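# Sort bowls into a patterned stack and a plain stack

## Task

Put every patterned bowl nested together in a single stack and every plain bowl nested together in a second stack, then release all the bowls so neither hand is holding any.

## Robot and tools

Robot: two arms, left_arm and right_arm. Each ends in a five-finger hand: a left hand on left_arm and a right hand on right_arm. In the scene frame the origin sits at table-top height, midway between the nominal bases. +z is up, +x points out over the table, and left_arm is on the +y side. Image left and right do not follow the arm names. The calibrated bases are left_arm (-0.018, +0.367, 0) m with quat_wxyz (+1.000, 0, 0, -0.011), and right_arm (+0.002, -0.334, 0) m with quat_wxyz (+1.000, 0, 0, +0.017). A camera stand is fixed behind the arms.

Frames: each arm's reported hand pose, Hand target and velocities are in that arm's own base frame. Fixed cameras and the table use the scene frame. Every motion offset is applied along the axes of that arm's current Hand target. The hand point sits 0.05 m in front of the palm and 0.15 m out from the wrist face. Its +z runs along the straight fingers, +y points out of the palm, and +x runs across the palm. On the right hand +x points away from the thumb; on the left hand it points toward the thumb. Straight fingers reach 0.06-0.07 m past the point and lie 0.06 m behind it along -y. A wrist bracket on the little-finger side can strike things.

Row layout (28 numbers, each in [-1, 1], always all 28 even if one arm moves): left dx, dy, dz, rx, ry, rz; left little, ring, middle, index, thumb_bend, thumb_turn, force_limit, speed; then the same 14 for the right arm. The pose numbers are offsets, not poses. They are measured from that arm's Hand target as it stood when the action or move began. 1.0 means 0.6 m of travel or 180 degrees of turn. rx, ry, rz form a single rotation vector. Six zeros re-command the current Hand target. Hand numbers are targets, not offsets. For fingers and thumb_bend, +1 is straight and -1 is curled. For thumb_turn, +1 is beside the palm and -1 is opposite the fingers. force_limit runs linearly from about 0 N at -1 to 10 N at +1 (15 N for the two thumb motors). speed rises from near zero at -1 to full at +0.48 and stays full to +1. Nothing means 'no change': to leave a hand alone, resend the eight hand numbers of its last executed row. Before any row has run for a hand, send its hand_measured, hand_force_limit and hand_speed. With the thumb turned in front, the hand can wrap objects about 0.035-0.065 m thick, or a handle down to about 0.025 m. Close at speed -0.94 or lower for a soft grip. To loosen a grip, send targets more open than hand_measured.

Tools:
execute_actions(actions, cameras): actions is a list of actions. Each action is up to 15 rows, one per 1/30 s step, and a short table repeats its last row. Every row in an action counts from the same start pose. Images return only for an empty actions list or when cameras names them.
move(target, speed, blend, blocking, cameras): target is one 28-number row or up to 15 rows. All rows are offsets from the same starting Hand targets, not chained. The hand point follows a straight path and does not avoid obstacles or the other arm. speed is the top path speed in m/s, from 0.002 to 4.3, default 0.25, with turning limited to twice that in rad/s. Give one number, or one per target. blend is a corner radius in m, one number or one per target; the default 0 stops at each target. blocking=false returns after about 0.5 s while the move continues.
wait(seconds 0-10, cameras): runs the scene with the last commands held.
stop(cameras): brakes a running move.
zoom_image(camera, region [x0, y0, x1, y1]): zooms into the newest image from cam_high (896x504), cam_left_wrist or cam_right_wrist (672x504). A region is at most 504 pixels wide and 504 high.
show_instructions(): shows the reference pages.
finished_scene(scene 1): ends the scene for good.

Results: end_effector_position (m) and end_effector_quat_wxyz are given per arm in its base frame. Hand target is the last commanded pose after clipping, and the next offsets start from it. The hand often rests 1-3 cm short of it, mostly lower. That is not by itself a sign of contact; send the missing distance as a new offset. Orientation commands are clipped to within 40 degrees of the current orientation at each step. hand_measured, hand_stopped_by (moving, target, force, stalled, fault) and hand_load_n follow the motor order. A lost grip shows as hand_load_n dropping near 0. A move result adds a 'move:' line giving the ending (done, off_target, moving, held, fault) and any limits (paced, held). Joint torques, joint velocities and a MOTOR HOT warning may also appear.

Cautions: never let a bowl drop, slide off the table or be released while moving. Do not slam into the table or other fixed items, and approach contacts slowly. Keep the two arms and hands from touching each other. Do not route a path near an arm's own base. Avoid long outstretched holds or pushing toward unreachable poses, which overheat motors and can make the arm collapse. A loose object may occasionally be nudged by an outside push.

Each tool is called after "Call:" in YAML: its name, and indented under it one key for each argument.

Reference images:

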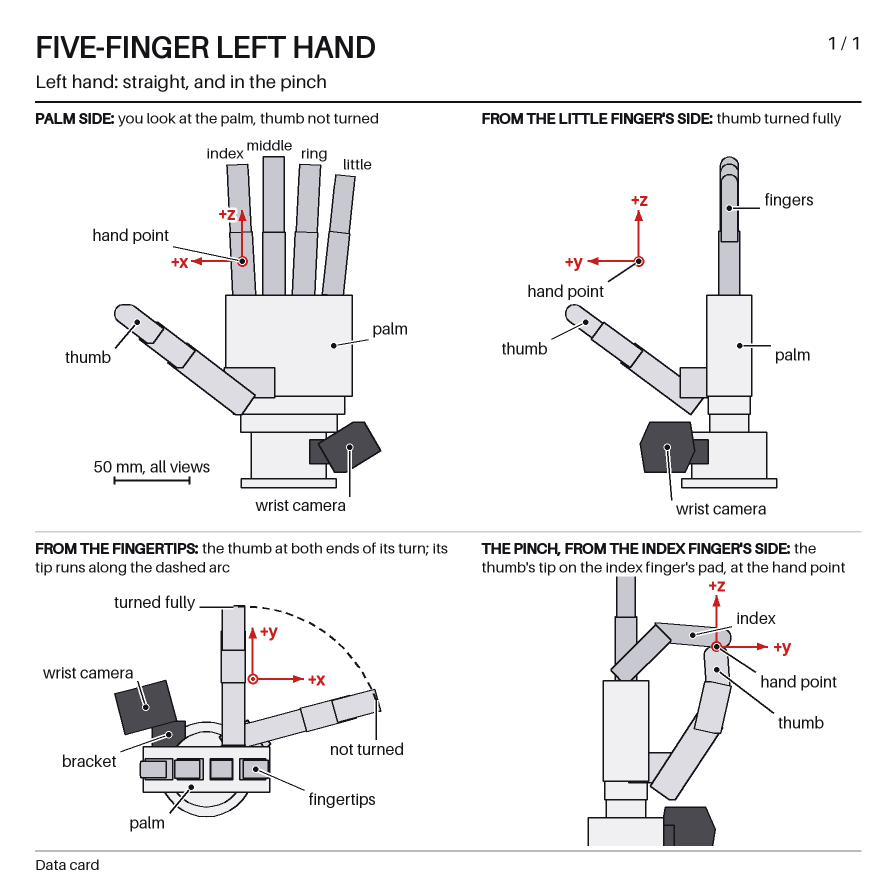

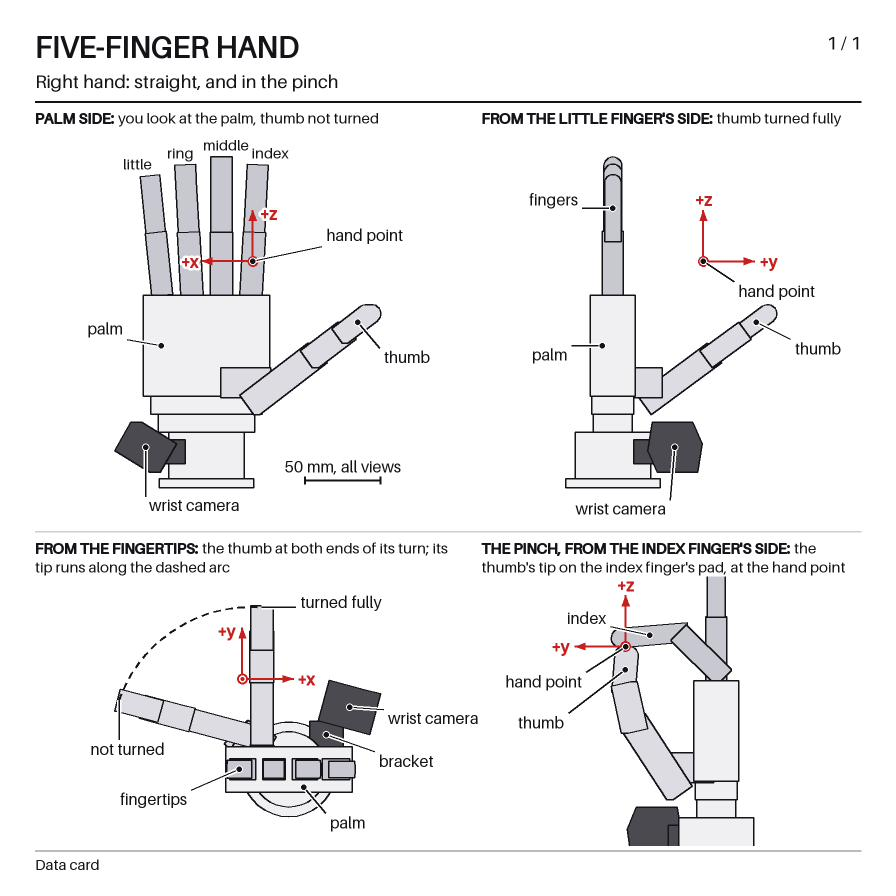

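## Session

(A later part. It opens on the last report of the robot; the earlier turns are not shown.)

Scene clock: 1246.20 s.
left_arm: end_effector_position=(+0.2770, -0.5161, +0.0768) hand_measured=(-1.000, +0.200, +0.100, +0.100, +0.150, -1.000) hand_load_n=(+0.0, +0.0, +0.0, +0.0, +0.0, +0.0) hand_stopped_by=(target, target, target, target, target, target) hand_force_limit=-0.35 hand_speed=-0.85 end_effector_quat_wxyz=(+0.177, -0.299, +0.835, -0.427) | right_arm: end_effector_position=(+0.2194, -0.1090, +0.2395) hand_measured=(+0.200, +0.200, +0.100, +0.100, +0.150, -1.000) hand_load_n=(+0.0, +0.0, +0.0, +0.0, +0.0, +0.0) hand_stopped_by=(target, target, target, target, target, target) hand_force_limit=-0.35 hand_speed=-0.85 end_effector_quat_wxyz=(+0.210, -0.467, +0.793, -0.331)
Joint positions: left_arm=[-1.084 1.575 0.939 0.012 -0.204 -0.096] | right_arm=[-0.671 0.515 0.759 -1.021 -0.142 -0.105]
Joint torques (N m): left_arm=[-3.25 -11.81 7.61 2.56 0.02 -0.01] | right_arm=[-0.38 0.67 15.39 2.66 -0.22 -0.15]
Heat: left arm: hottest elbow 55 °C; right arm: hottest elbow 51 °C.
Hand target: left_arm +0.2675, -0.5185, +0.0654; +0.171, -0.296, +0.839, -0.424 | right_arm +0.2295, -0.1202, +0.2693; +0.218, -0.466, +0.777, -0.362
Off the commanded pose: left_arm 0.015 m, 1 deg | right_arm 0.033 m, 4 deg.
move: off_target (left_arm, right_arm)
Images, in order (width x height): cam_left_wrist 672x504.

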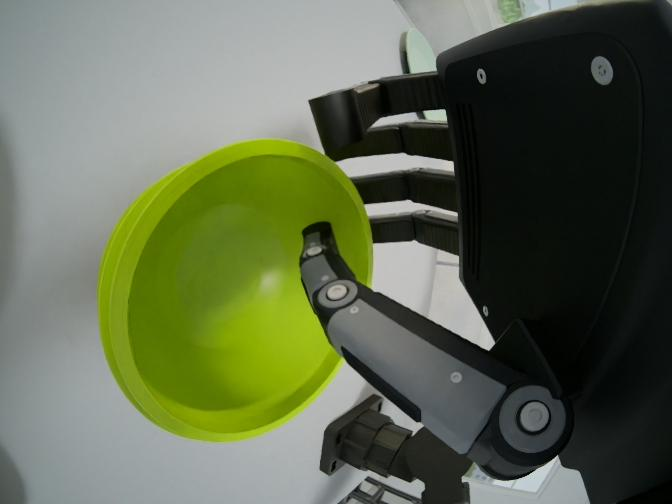

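Call:
move:
  target:
    - [-0.0072,-0.1626,-0.1166,0,0,0,-1,0.2,0.1,0.1,0.15,-1,-0.35,-0.85,0,0,0,0,0,0,0.2,0.2,0.1,0.1,0.15,-1,-0.35,-0.85]
    - [-0.551,0.079,-0.2908,-0.025,-0.0678,-0.0486,-1,0.2,0.1,0.1,0.15,-1,-0.35,-0.85,0,0,0,0,0,0,0.2,0.2,0.1,0.1,0.15,-1,-0.35,-0.85]
    - [-0.551,0.079,-0.2908,-0.025,-0.0678,-0.0486,-1,0.2,0.2,0.2,0.15,-1,-0.35,-0.4,-0.8112,0.5687,-0.368,0,-0.383,-0.3214,0.2,0.2,0.2,0.2,0.15,-1,-0.35,-0.4]
  speed: [0.12, 0.25, 0.35]
  blend: [0.02, 0.03, 0]
  cameras: ["all"]

Scene clock: 1289.93 s.
left_arm: end_effector_position=(+0.4093, -0.1851, +0.1451) hand_measured=(-1.000, +0.200, +0.200, +0.200, +0.150, -1.000) hand_load_n=(+0.0, +0.5, +0.0, +0.0, +0.0, +0.0) hand_stopped_by=(target, target, target, target, target, target) hand_force_limit=-0.35 hand_speed=-0.40 end_effector_quat_wxyz=(+0.216, -0.405, +0.805, -0.375) | right_arm: end_effector_position=(+0.1100, +0.4666, +0.1260) hand_measured=(+0.200, +0.200, +0.200, +0.200, +0.150, -1.000) hand_load_n=(+0.0, +0.0, +0.0, +0.0, +0.0, +0.0) hand_stopped_by=(target, target, target, target, target, target) hand_force_limit=-0.35 hand_speed=-0.40 end_effector_quat_wxyz=(-0.382, +0.890, -0.228, +0.101)
Joint positions: left_arm=[-0.293 1.162 0.779 -0.312 0.224 0.24] | right_arm=[1.336 1.27 0.847 -0.355 0.199 0.184]
Joint torques (N m): left_arm=[-0.97 -7.24 9.42 1.46 0.36 0.18] | right_arm=[0.62 -6.89 14.56 2.52 -0.06 -0.11]
Heat: left arm: hottest elbow 51 °C; right arm: hottest elbow 53 °C.
Hand target: left_arm +0.4099, -0.1779, +0.1405; +0.215, -0.409, +0.807, -0.369 | right_arm +0.1157, +0.4920, +0.1502; -0.410, +0.879, -0.220, +0.103
Off the commanded pose: left_arm 0.009 m, 1 deg | right_arm 0.036 m, 4 deg.
move: off_target (right_arm); target 3's new numbers were sent with right_arm's hand 0.036 m and 4 deg from that target

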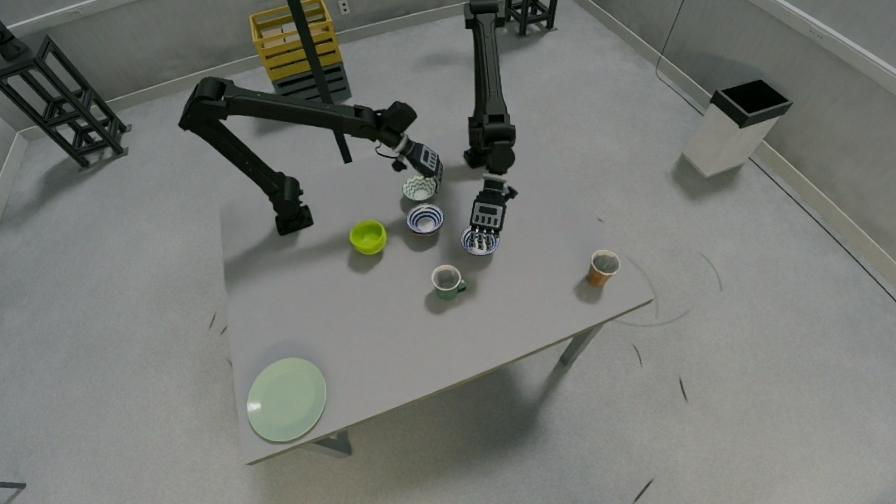

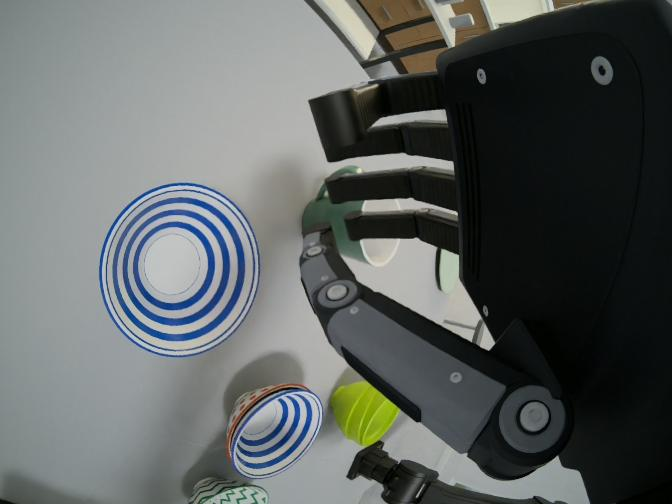

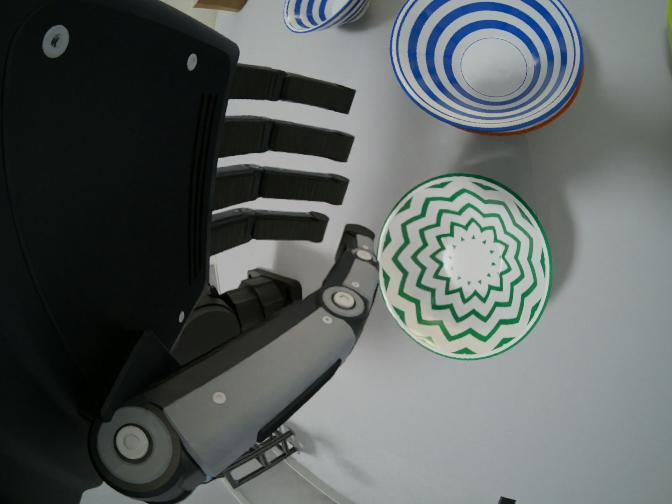

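Call:
move:
  target: [-0.0045,0.1032,0.0592,0,0,0,-1,0.2,0.2,0.2,0.15,-1,-0.35,-0.4,0.0038,0.0967,0.059,0,0,0,0.2,0.2,0.2,0.2,0.15,-1,-0.35,-0.4]
  speed: 0.12
  cameras: ["all"]

Scene clock: 1311.40 s.
left_arm: end_effector_position=(+0.4000, -0.1734, +0.0754) hand_measured=(-1.000, +0.200, +0.200, +0.200, +0.150, -1.000) hand_load_n=(+0.0, +0.0, +0.0, +0.0, +0.0, +0.0) hand_stopped_by=(target, target, target, target, target, target) hand_force_limit=-0.35 hand_speed=-0.40 end_effector_quat_wxyz=(+0.211, -0.407, +0.808, -0.371) | right_arm: end_effector_position=(+0.1119, +0.4741, +0.0790) hand_measured=(+0.200, +0.200, +0.200, +0.200, +0.150, -1.000) hand_load_n=(+0.0, +0.0, +0.0, +0.0, +0.0, +0.0) hand_stopped_by=(target, target, target, target, target, target) hand_force_limit=-0.35 hand_speed=-0.40 end_effector_quat_wxyz=(-0.399, +0.882, -0.228, +0.101)
Joint positions: left_arm=[-0.267 1.243 0.643 -0.115 0.245 0.258] | right_arm=[1.336 1.348 0.758 -0.149 0.199 0.184]
Joint torques (N m): left_arm=[-0.79 -7.06 8.12 2.55 0.38 0.17] | right_arm=[0.5 -7.59 9.95 2.67 -0.03 -0.14]
Heat: left arm: hottest elbow 50 °C; right arm: hottest elbow 56 °C.
Hand target: left_arm +0.4034, -0.1661, +0.0703; +0.215, -0.409, +0.806, -0.369 | right_arm +0.1130, +0.4821, +0.0832; -0.410, +0.879, -0.220, +0.103
Off the commanded pose: left_arm 0.009 m, 1 deg | right_arm 0.009 m, 2 deg.
move: done

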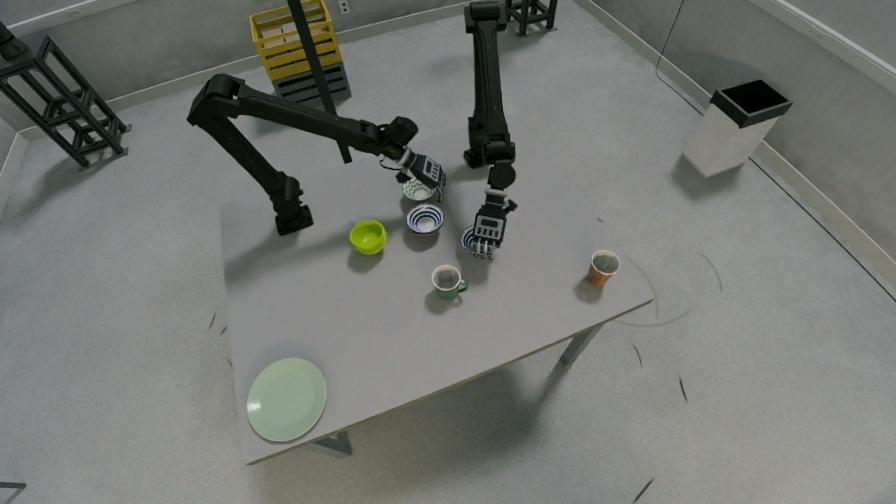

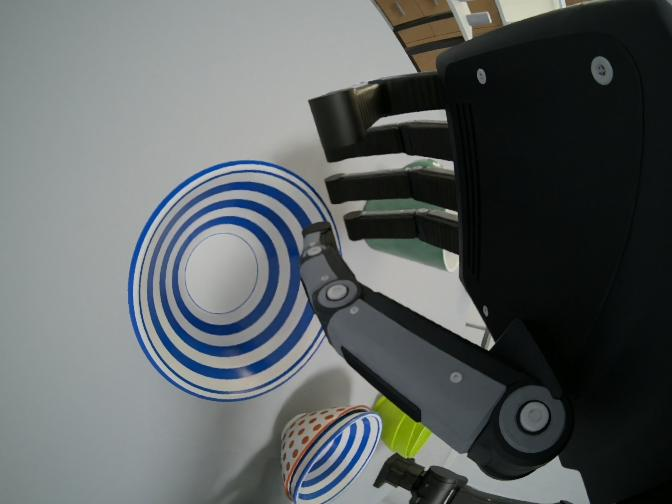

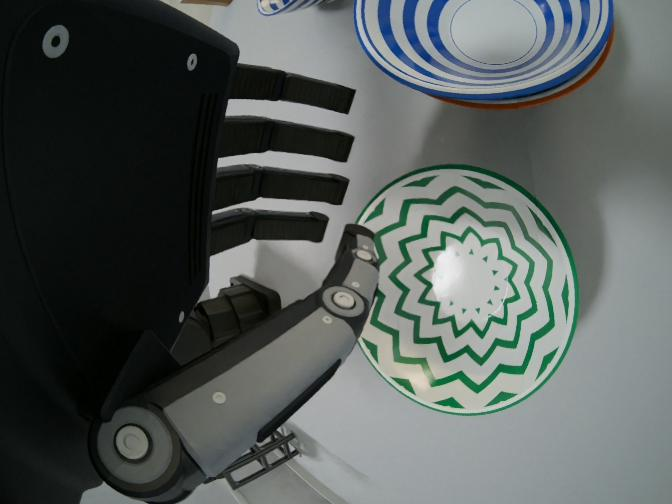

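Call:
move:
  target: [0.0023,0.0418,0.028,0,0,0,-1,0.2,0.2,0.2,0.15,-1,-0.35,-0.4,-0.0067,0.0502,0.0335,0,0,0,0.2,0.2,0.2,0.2,0.15,-1,-0.35,-0.4]
  speed: 0.08
  cameras: ["cam_left_wrist", "cam_right_wrist"]

Scene clock: 1328.30 s.
left_arm: end_effector_position=(+0.3987, -0.1723, +0.0464) hand_measured=(-1.000, +0.200, +0.200, +0.200, +0.150, -1.000) hand_load_n=(+0.0, +0.0, +0.0, +0.0, +0.0, +0.0) hand_stopped_by=(target, target, target, target, target, target) hand_force_limit=-0.35 hand_speed=-0.40 end_effector_quat_wxyz=(+0.211, -0.406, +0.808, -0.372) | right_arm: end_effector_position=(+0.1085, +0.4725, +0.0442) hand_measured=(+0.200, +0.200, +0.200, +0.200, +0.150, -1.000) hand_load_n=(+0.0, +0.0, +0.0, +0.0, +0.0, +0.0) hand_stopped_by=(target, target, target, target, target, target) hand_force_limit=-0.35 hand_speed=-0.40 end_effector_quat_wxyz=(-0.400, +0.882, -0.226, +0.102)
Joint positions: left_arm=[-0.265 1.302 0.596 -0.007 0.248 0.26] | right_arm=[1.344 1.411 0.705 -0.032 0.204 0.184]
Joint torques (N m): left_arm=[-0.73 -7.24 7.43 2.66 0.35 0.17] | right_arm=[0.85 -7.71 9.26 2.63 0.11 -0.07]
Heat: left arm: hottest elbow 49 °C; right arm: hottest elbow 54 °C.
Hand target: left_arm +0.4009, -0.1645, +0.0403; +0.215, -0.409, +0.806, -0.369 | right_arm +0.1074, +0.4806, +0.0472; -0.410, +0.879, -0.220, +0.103
Off the commanded pose: left_arm 0.010 m, 1 deg | right_arm 0.009 m, 1 deg.
move: done
Images, in order (width x height): cam_left_wrist 672x504, cam_right_wrist 672x504.

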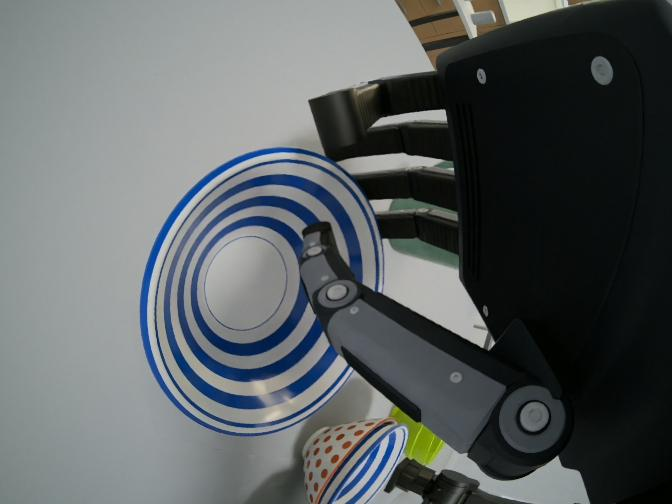

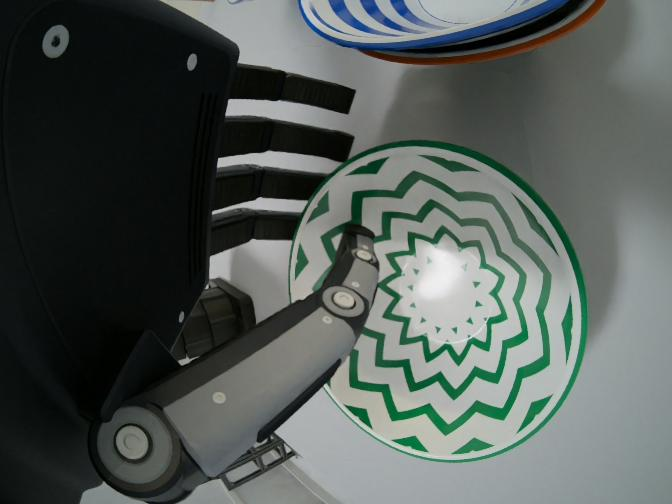

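Call:
move:
  target: [0,0,0,0,0,0,-1,0.2,-0.7,-0.7,0.15,-1,-0.3,-0.85,0,0,0,0,0,0,0.2,0.2,-0.7,-0.7,0.15,-1,-0.3,-0.85]
  speed: 0.08
  cameras: ["cam_left_wrist", "cam_right_wrist"]

Scene clock: 1334.60 s.
left_arm: end_effector_position=(+0.4001, -0.1730, +0.0472) hand_measured=(-1.000, +0.200, -0.186, -0.200, +0.150, -1.000) hand_load_n=(+0.0, +0.0, +4.5, +2.5, +2.5, -2.0) hand_stopped_by=(target, target, force, force, target, target) hand_force_limit=-0.30 hand_speed=-0.85 end_effector_quat_wxyz=(+0.213, -0.405, +0.807, -0.374) | right_arm: end_effector_position=(+0.1079, +0.4740, +0.0452) hand_measured=(+0.200, +0.200, -0.186, -0.200, +0.150, -1.000) hand_load_n=(+0.0, +0.0, +7.0, +2.5, +2.0, -3.0) hand_stopped_by=(target, target, force, force, target, target) hand_force_limit=-0.30 hand_speed=-0.85 end_effector_quat_wxyz=(-0.403, +0.881, -0.225, +0.102)
Joint positions: left_arm=[-0.265 1.303 0.596 0.001 0.25 0.261] | right_arm=[1.346 1.411 0.705 -0.026 0.205 0.184]
Joint torques (N m): left_arm=[-0.73 -7.36 7.42 2.25 0.28 0.18] | right_arm=[0.79 -7.53 9.25 2.45 0.1 -0.04]
Heat: left arm: hottest elbow 49 °C; right arm: hottest elbow 53 °C.
Hand target: left_arm +0.4009, -0.1645, +0.0402; +0.215, -0.409, +0.807, -0.369 | right_arm +0.1075, +0.4806, +0.0472; -0.410, +0.879, -0.220, +0.103
Off the commanded pose: left_arm 0.011 m, 1 deg | right_arm 0.007 m, 1 deg.
move: off_target (left_arm)
Images, in order (width x height): cam_left_wrist 672x504, cam_right_wrist 672x504.

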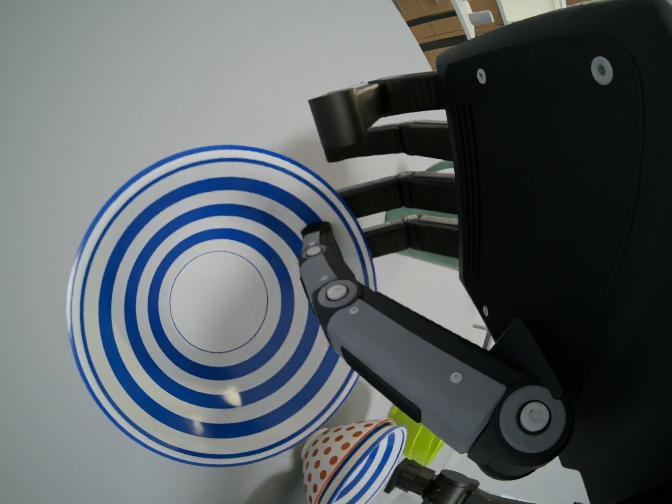

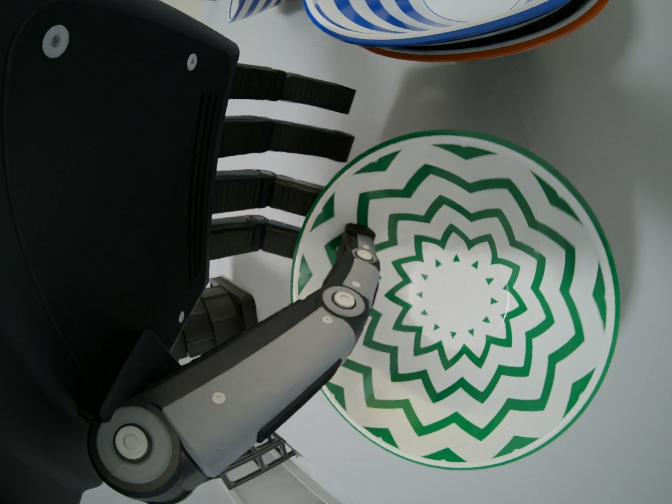

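Call:
move:
  target:
    - [-0.0083,-0.1414,-0.1168,0,0,0,-1,0.2,-0.7,-0.7,0.15,-1,-0.3,-0.85,0,-0.166,-0.1393,0,0,0,0.2,0.2,-0.7,-0.7,0.15,-1,-0.3,-0.85]
    - [-0.1477,-0.1398,-0.1615,0,0,0,-1,0.2,-0.7,-0.7,0.15,-1,-0.3,-0.85,0.226,-0.2625,-0.047,0,0,0,0.2,0.2,-0.7,-0.7,0.15,-1,-0.3,-0.85]
  speed: [0.1, 0.12]
  blend: [0.03, 0]
  cameras: ["all"]

Call:
zoom_image:
  camera: "cam_high"
  region: [380, 150, 480, 240]

Scene clock: 1362.10 s.
left_arm: end_effector_position=(+0.4021, -0.0898, +0.1366) hand_measured=(-1.000, +0.200, -0.186, -0.202, +0.154, -1.000) hand_load_n=(+0.0, +0.0, +10.0, +1.5, +11.5, +0.5) hand_stopped_by=(target, target, force, force, target, target) hand_force_limit=-0.30 hand_speed=-0.85 end_effector_quat_wxyz=(+0.186, -0.418, +0.815, -0.355) | right_arm: end_effector_position=(+0.2502, +0.4678, +0.1531) hand_measured=(+0.200, +0.200, -0.186, -0.200, +0.152, -1.000) hand_load_n=(+0.0, +0.0, +15.0, +2.0, +10.5, -0.5) hand_stopped_by=(target, target, force, force, target, target) hand_force_limit=-0.30 hand_speed=-0.85 end_effector_quat_wxyz=(-0.385, +0.889, -0.229, +0.092)
Joint positions: left_arm=[-0.018 1.153 0.788 -0.476 0.424 0.44] | right_arm=[1.006 1.389 1.029 -0.397 -0.056 -0.036]
Joint torques (N m): left_arm=[-0.91 -7.12 15.62 1.39 0.58 0.15] | right_arm=[-0.09 -9.41 16.47 1.31 -0.21 -0.1]
Heat: left arm: hottest elbow 50 °C; right arm: hottest elbow 50 °C.
Hand target: left_arm +0.4310, -0.0843, +0.1705; +0.215, -0.409, +0.806, -0.369 | right_arm +0.2644, +0.4869, +0.1859; -0.410, +0.879, -0.220, +0.102
Off the commanded pose: left_arm 0.045 m, 4 deg | right_arm 0.041 m, 3 deg.
move: off_target (left_arm, right_arm)

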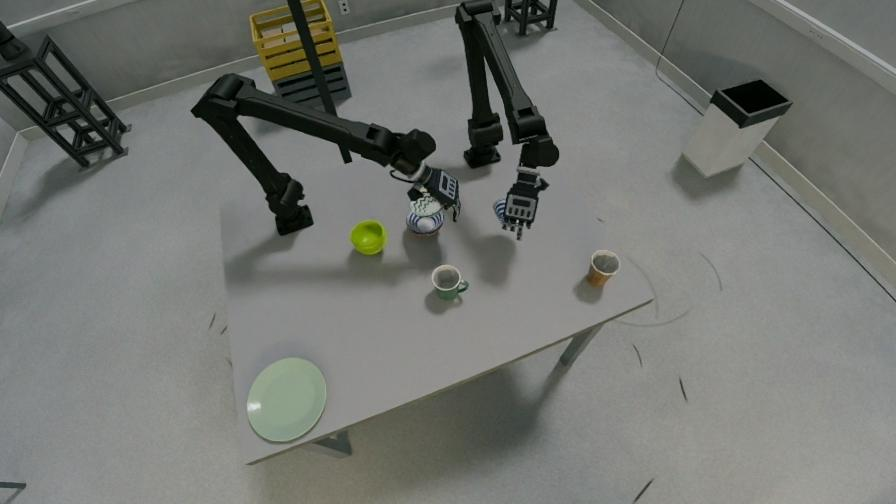

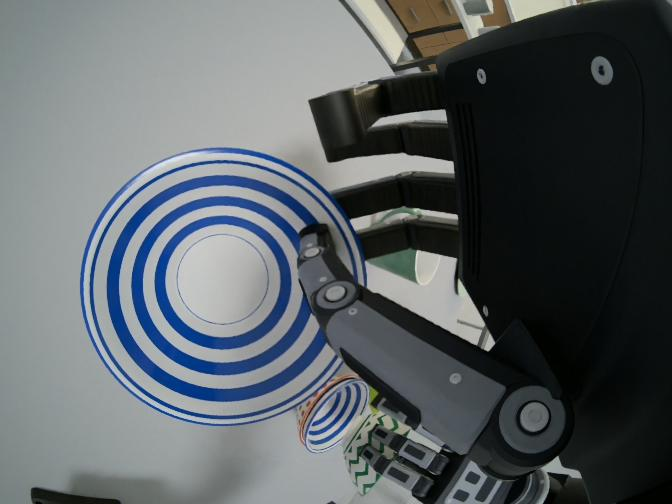

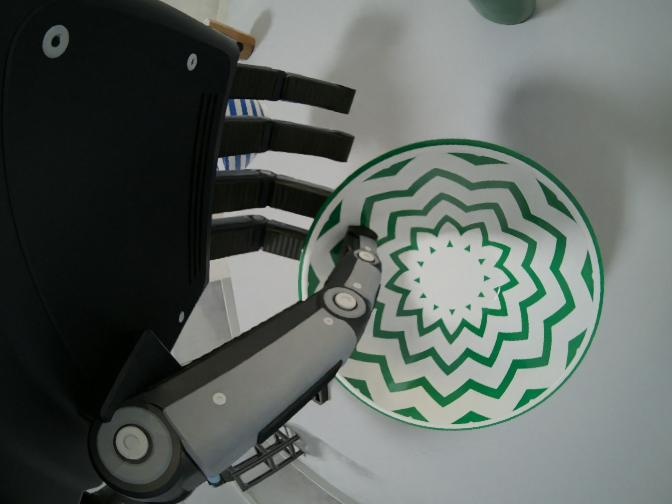

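Scaled by 5.040 from the camera's 896x504 image, which has a finer 1280x720 frame.

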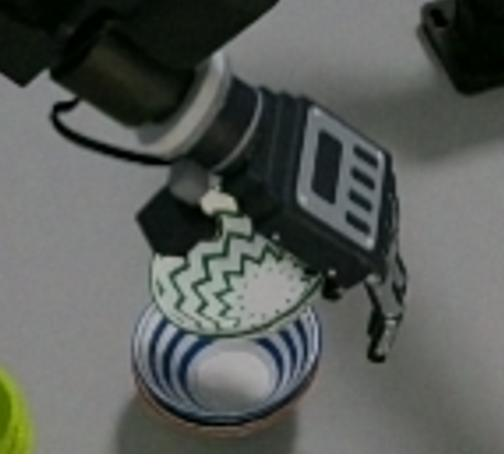

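Call:
move:
  target: [0,0,0,0,0,0,-1,0.2,-0.7,-0.7,0.15,-1,-0.3,-0.85,-0.0177,0.1268,0.0277,0,0,0,0.2,0.2,-0.7,-0.7,0.15,-1,-0.3,-0.85]
  speed: 0.1
  cameras: ["cam_high", "cam_right_wrist"]

Call:
zoom_image:
  camera: "cam_high"
  region: [380, 150, 480, 240]

Scene clock: 1378.70 s.
left_arm: end_effector_position=(+0.4022, -0.0898, +0.1366) hand_measured=(-1.000, +0.200, -0.186, -0.202, +0.154, -1.000) hand_load_n=(+0.0, +0.0, +10.0, +2.0, +11.5, +0.5) hand_stopped_by=(target, target, force, force, target, target) hand_force_limit=-0.30 hand_speed=-0.85 end_effector_quat_wxyz=(+0.186, -0.418, +0.815, -0.355) | right_arm: end_effector_position=(+0.2339, +0.4466, +0.0974) hand_measured=(+0.200, +0.200, -0.186, -0.200, +0.152, -1.000) hand_load_n=(+0.0, +0.0, +15.0, +2.5, +10.5, -0.5) hand_stopped_by=(target, target, force, force, target, target) hand_force_limit=-0.30 hand_speed=-0.85 end_effector_quat_wxyz=(-0.383, +0.890, -0.227, +0.095)
Joint positions: left_arm=[-0.018 1.153 0.788 -0.476 0.424 0.44] | right_arm=[1.014 1.389 0.869 -0.24 -0.047 -0.037]
Joint torques (N m): left_arm=[-0.91 -7.12 15.6 1.39 0.58 0.14] | right_arm=[0.85 -10.23 10.97 2.92 -0.01 0.03]
Heat: left arm: hottest elbow 51 °C; right arm: hottest elbow 51 °C.
Hand target: left_arm +0.4309, -0.0842, +0.1705; +0.215, -0.409, +0.806, -0.369 | right_arm +0.2381, +0.4600, +0.1169; -0.410, +0.879, -0.220, +0.103
Off the commanded pose: left_arm 0.045 m, 4 deg | right_arm 0.024 m, 4 deg.
move: off_target (left_arm, right_arm)
Images, in order (width x height): cam_high 896x504, cam_right_wrist 672x504.

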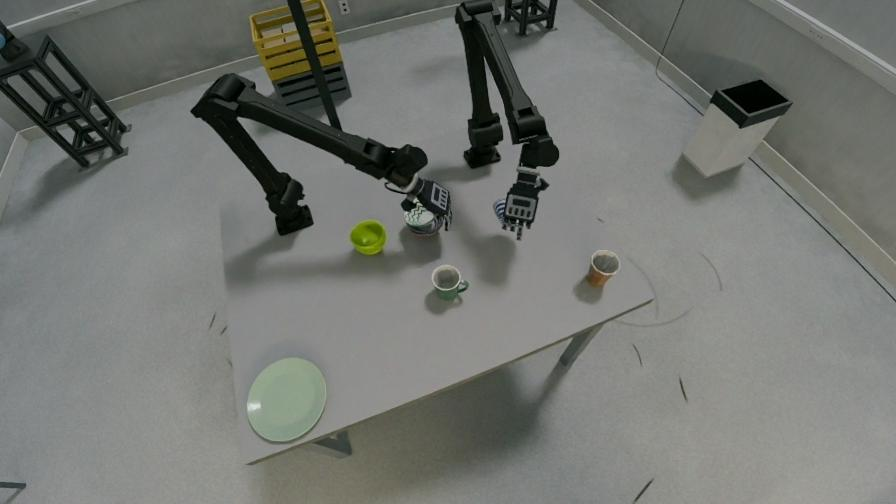

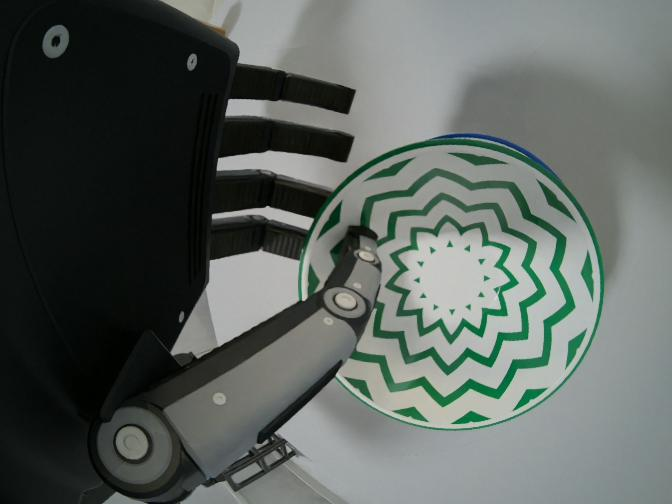

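Scaled by 5.040 from the camera's 896x504 image, which has a finer 1280x720 frame.

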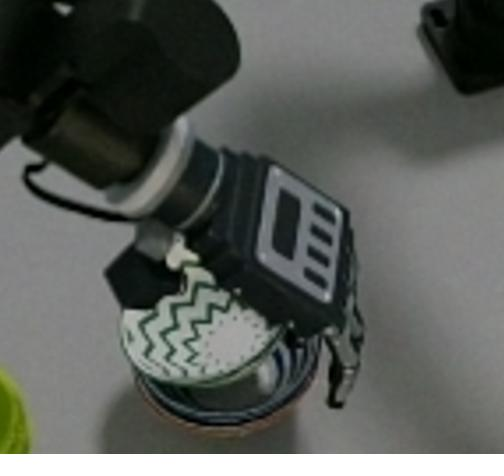

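Call:
move:
  target: [0,0,0,0,0,0,-1,0.2,-0.7,-0.7,0.15,-1,-0.3,-0.85,-0.0045,0.0273,0.0247,0,0,0,0.2,0.2,-0.7,-0.7,0.15,-1,-0.3,-0.85]
  speed: 0.06
  cameras: ["cam_high", "cam_right_wrist"]

Call:
zoom_image:
  camera: "cam_high"
  region: [380, 150, 480, 240]

Scene clock: 1385.83 s.
left_arm: end_effector_position=(+0.4022, -0.0898, +0.1366) hand_measured=(-1.000, +0.200, -0.186, -0.202, +0.154, -1.000) hand_load_n=(+0.0, +0.0, +10.0, +1.5, +11.5, +0.5) hand_stopped_by=(target, target, force, force, target, target) hand_force_limit=-0.30 hand_speed=-0.85 end_effector_quat_wxyz=(+0.186, -0.418, +0.815, -0.355) | right_arm: end_effector_position=(+0.2338, +0.4503, +0.0860) hand_measured=(+0.200, +0.200, -0.186, -0.200, +0.152, -1.000) hand_load_n=(+0.0, +0.0, +11.0, +1.5, +6.0, -1.5) hand_stopped_by=(target, target, force, force, target, target) hand_force_limit=-0.30 hand_speed=-0.85 end_effector_quat_wxyz=(-0.394, +0.886, -0.224, +0.099)
Joint positions: left_arm=[-0.018 1.153 0.788 -0.476 0.424 0.44] | right_arm=[1.021 1.406 0.841 -0.17 -0.042 -0.037]
Joint torques (N m): left_arm=[-0.91 -7.06 15.6 1.39 0.58 0.14] | right_arm=[1.2 -8.64 10.45 2.86 -0.04 0.05]
Heat: left arm: hottest elbow 52 °C; right arm: hottest elbow 51 °C.
Hand target: left_arm +0.4309, -0.0842, +0.1705; +0.215, -0.409, +0.806, -0.369 | right_arm +0.2362, +0.4621, +0.0950; -0.410, +0.879, -0.220, +0.103
Off the commanded pose: left_arm 0.045 m, 4 deg | right_arm 0.015 m, 2 deg.
move: off_target (left_arm, right_arm)
Images, in order (width x height): cam_high 896x504, cam_right_wrist 672x504.

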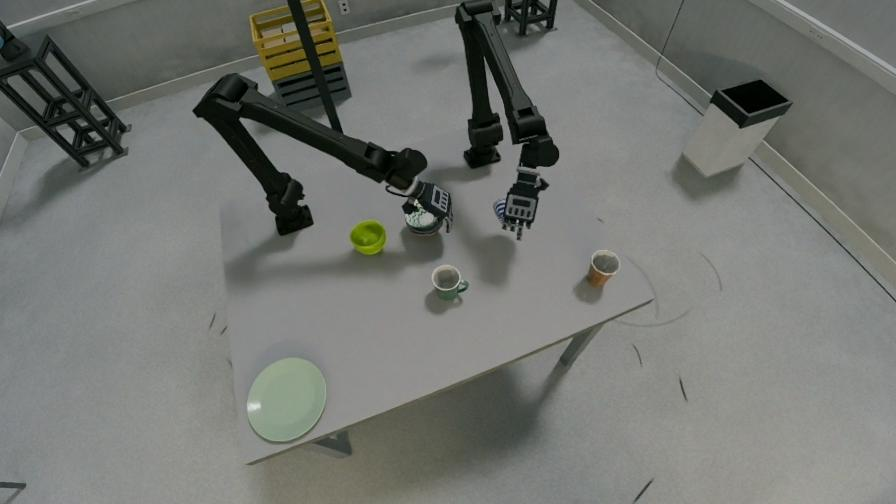

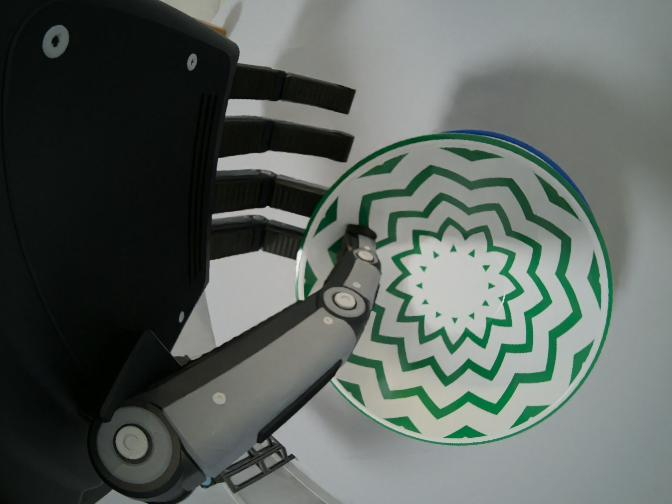

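Scaled by 5.040 from the camera's 896x504 image, which has a finer 1280x720 frame.

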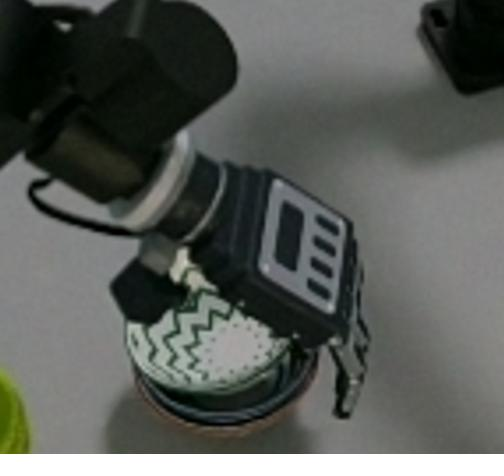

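Call:
move:
  target: [0,0,0,0,0,0,-1,0.2,-0.7,-0.7,0.15,-1,-0.3,-0.85,0,0,0,0,0,0,0.2,0.2,0.1,0.1,0.15,-1,-0.35,-0.85]
  speed: 0.06
  cameras: ["cam_right_wrist"]

Scene clock: 1392.90 s.
left_arm: end_effector_position=(+0.4022, -0.0898, +0.1366) hand_measured=(-1.000, +0.200, -0.186, -0.202, +0.154, -1.000) hand_load_n=(+0.0, +0.0, +10.0, +2.0, +11.5, +0.5) hand_stopped_by=(target, target, force, force, target, target) hand_force_limit=-0.30 hand_speed=-0.85 end_effector_quat_wxyz=(+0.186, -0.418, +0.815, -0.355) | right_arm: end_effector_position=(+0.2342, +0.4513, +0.0867) hand_measured=(+0.200, +0.200, +0.100, +0.100, +0.150, -1.000) hand_load_n=(+0.0, +0.0, +0.0, -0.5, +0.0, +0.0) hand_stopped_by=(target, target, target, target, target, target) hand_force_limit=-0.35 hand_speed=-0.85 end_effector_quat_wxyz=(-0.396, +0.885, -0.223, +0.100)
Joint positions: left_arm=[-0.018 1.153 0.788 -0.476 0.424 0.44] | right_arm=[1.021 1.406 0.841 -0.166 -0.042 -0.037]
Joint torques (N m): left_arm=[-0.91 -7.12 15.6 1.4 0.58 0.14] | right_arm=[1.49 -9.35 10.36 2.73 -0.06 0.05]
Heat: left arm: hottest elbow 53 °C; right arm: hottest elbow 51 °C.
Hand target: left_arm +0.4309, -0.0842, +0.1705; +0.215, -0.409, +0.806, -0.369 | right_arm +0.2362, +0.4620, +0.0949; -0.410, +0.879, -0.220, +0.103
Off the commanded pose: left_arm 0.045 m, 4 deg | right_arm 0.014 m, 2 deg.
move: off_target (left_arm, right_arm)
Images, in order (width x height): cam_right_wrist 672x504.

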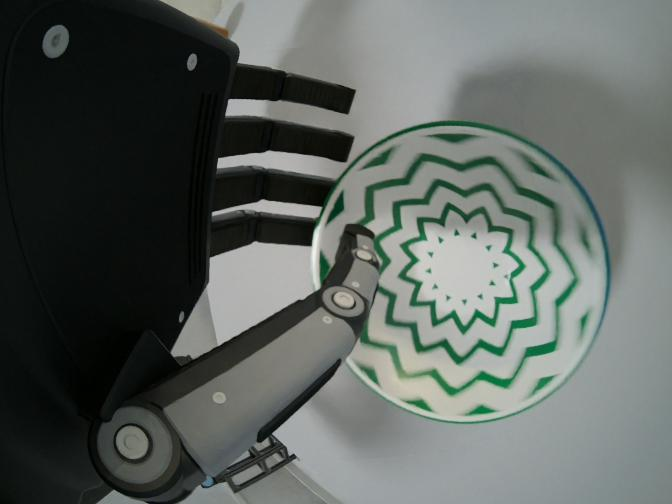

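Call:
move:
  target:
    - [0,0,0,0,0,0,-1,0.2,-0.7,-0.7,0.15,-1,-0.3,-0.85,0,-0.166,-0.1393,0,0,0,0.2,0.2,0.1,0.1,0.15,-1,-0.35,-0.85]
    - [0,0,0,0,0,0,-1,0.2,-0.7,-0.7,0.15,-1,-0.3,-0.85,0.4472,0.33,-0.8477,0,0.383,0.3214,0.2,0.2,0.1,0.1,0.15,-1,-0.35,-0.85]
    - [0.492,-0.077,-0.0183,0,0,0,-1,0.2,-0.7,-0.7,0.15,-1,-0.3,-0.85,0.4472,0.33,-0.8477,0,0.383,0.3214,0.2,0.2,0.1,0.1,0.15,-1,-0.35,-0.85]
  speed: [0.1, 0.35, 0.15]
  blend: [0.02, 0.03, 0]
  cameras: ["all"]

Call:
zoom_image:
  camera: "cam_high"
  region: [370, 150, 480, 250]

Scene clock: 1422.50 s.
left_arm: end_effector_position=(+0.2671, -0.3148, +0.1602) hand_measured=(-1.000, +0.200, -0.186, -0.202, +0.154, -1.000) hand_load_n=(+0.0, +0.0, +10.0, +2.0, +11.5, +0.5) hand_stopped_by=(target, target, force, force, target, target) hand_force_limit=-0.30 hand_speed=-0.85 end_effector_quat_wxyz=(+0.212, -0.412, +0.821, -0.335) | right_arm: end_effector_position=(+0.2196, -0.1091, +0.2398) hand_measured=(+0.200, +0.200, +0.100, +0.100, +0.150, -1.000) hand_load_n=(+0.0, +0.0, +0.0, +0.0, +0.0, +0.0) hand_stopped_by=(target, target, target, target, target, target) hand_force_limit=-0.35 hand_speed=-0.85 end_effector_quat_wxyz=(+0.209, -0.467, +0.793, -0.330)
Joint positions: left_arm=[-0.891 1.048 0.781 -0.521 -0.251 -0.146] | right_arm=[-0.671 0.517 0.762 -1.022 -0.142 -0.105]
Joint torques (N m): left_arm=[-3.31 -6.24 16.03 1.51 -0.11 -0.04] | right_arm=[-0.03 0.44 15.35 2.62 -0.22 -0.15]
Heat: left arm: hottest elbow 56 °C; right arm: hottest elbow 52 °C.
Hand target: left_arm +0.2780, -0.3395, +0.1999; +0.215, -0.409, +0.806, -0.369 | right_arm +0.2298, -0.1205, +0.2697; +0.218, -0.466, +0.777, -0.362
Off the commanded pose: left_arm 0.048 m, 4 deg | right_arm 0.034 m, 4 deg.
move: off_target (left_arm, right_arm)

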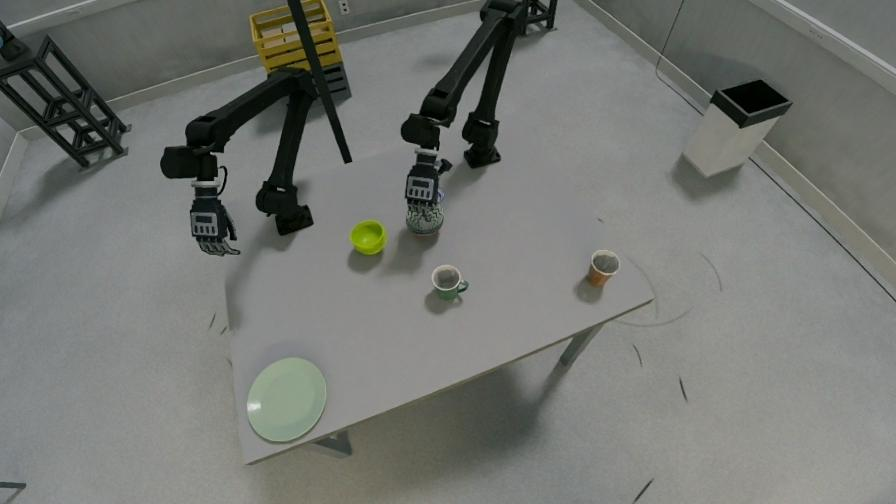

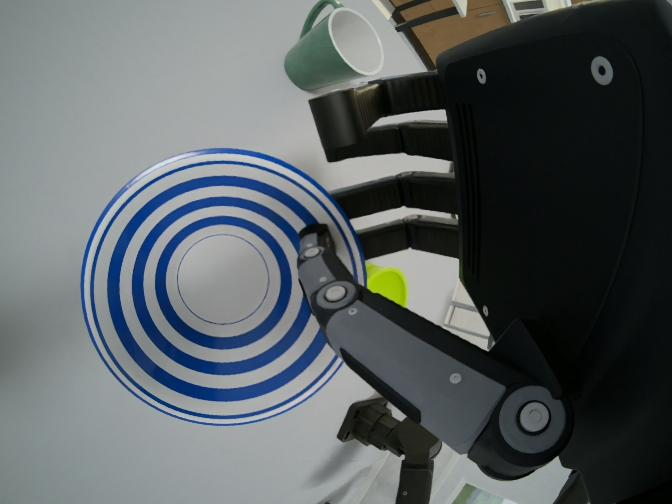

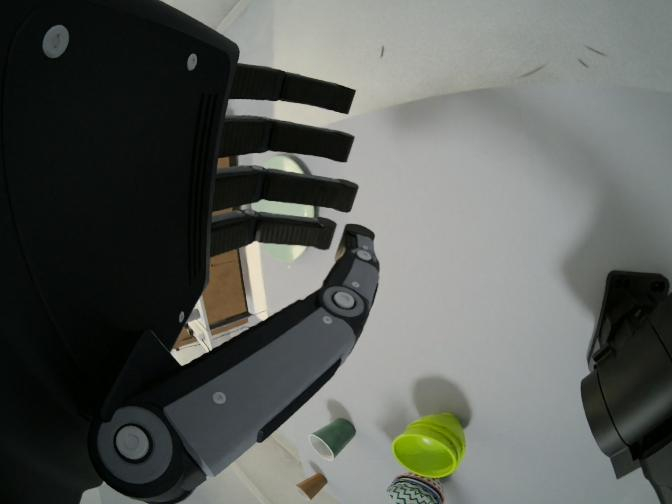

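Scaled by 4.582 from the camera's 896x504 image, which has a finer 1280x720 frame.

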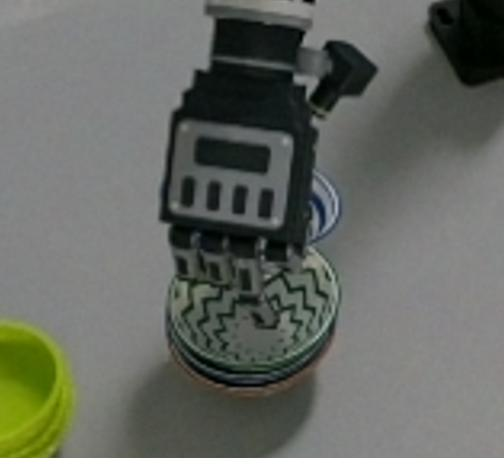

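Call:
move:
  target: [0.0055,0.1003,0.0697,0,0,0,-1,0.2,-0.7,-0.7,0.15,-1,-0.3,-0.85,0,0,0,0,0,0,0.2,0.2,0.1,0.1,0.15,-1,-0.35,-0.85]
  speed: 0.1
  cameras: ["cam_high", "cam_left_wrist"]

Call:
zoom_image:
  camera: "cam_high"
  region: [370, 150, 480, 250]

Scene clock: 1434.33 s.
left_arm: end_effector_position=(+0.2743, -0.3253, +0.1200) hand_measured=(-1.000, +0.200, -0.186, -0.202, +0.154, -1.000) hand_load_n=(+0.0, +0.0, +10.0, +2.0, +11.5, +0.0) hand_stopped_by=(target, target, force, force, target, target) hand_force_limit=-0.30 hand_speed=-0.85 end_effector_quat_wxyz=(+0.216, -0.412, +0.812, -0.353) | right_arm: end_effector_position=(+0.2196, -0.1091, +0.2398) hand_measured=(+0.200, +0.200, +0.100, +0.100, +0.150, -1.000) hand_load_n=(+0.0, +0.0, +0.0, +0.0, +0.0, +0.0) hand_stopped_by=(target, target, target, target, target, target) hand_force_limit=-0.35 hand_speed=-0.85 end_effector_quat_wxyz=(+0.209, -0.467, +0.793, -0.330)
Joint positions: left_arm=[-0.895 1.109 0.692 -0.331 -0.257 -0.15] | right_arm=[-0.671 0.517 0.762 -1.022 -0.142 -0.105]
Joint torques (N m): left_arm=[-3.49 -6.83 9.68 2.89 -0.11 -0.05] | right_arm=[-0.15 0.97 15.34 2.69 -0.22 -0.11]
Heat: left arm: hottest elbow 60 °C; right arm: hottest elbow 53 °C.
Hand target: left_arm +0.2729, -0.3360, +0.1265; +0.215, -0.409, +0.807, -0.369 | right_arm +0.2298, -0.1205, +0.2697; +0.218, -0.466, +0.777, -0.362
Off the commanded pose: left_arm 0.013 m, 2 deg | right_arm 0.034 m, 4 deg.
move: off_target (left_arm, right_arm)
Images, in order (width x height): cam_high 896x504, cam_left_wrist 672x504.

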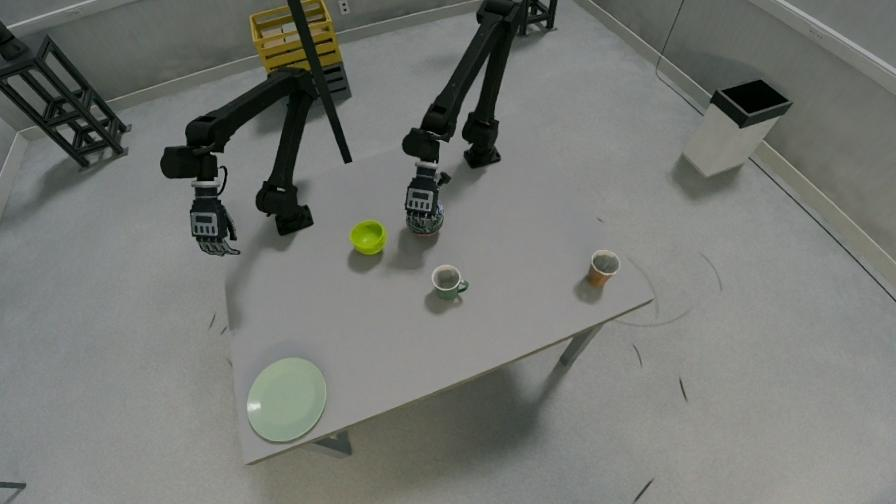

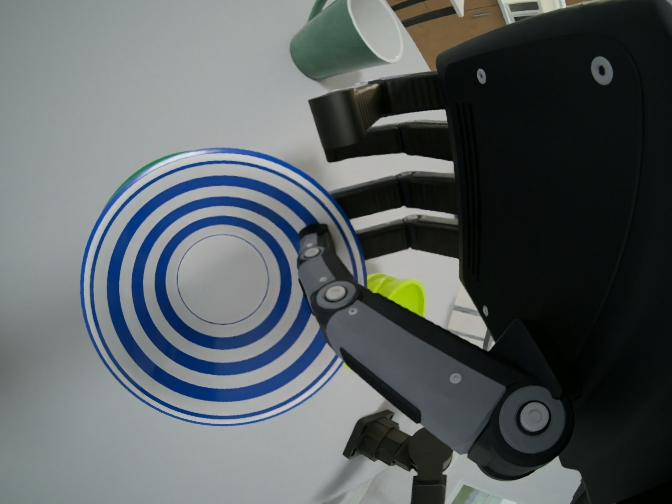

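Scaled by 4.582 from the camera's 896x504 image, which has a finer 1280x720 frame.

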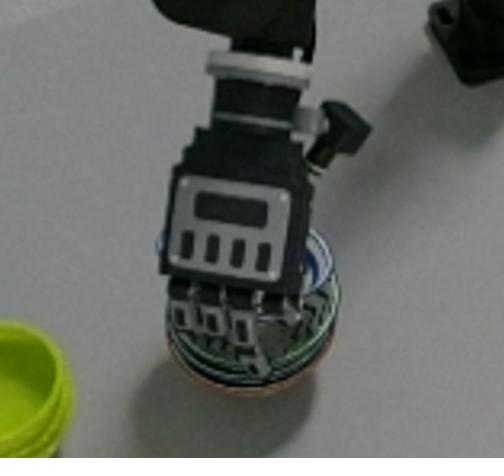

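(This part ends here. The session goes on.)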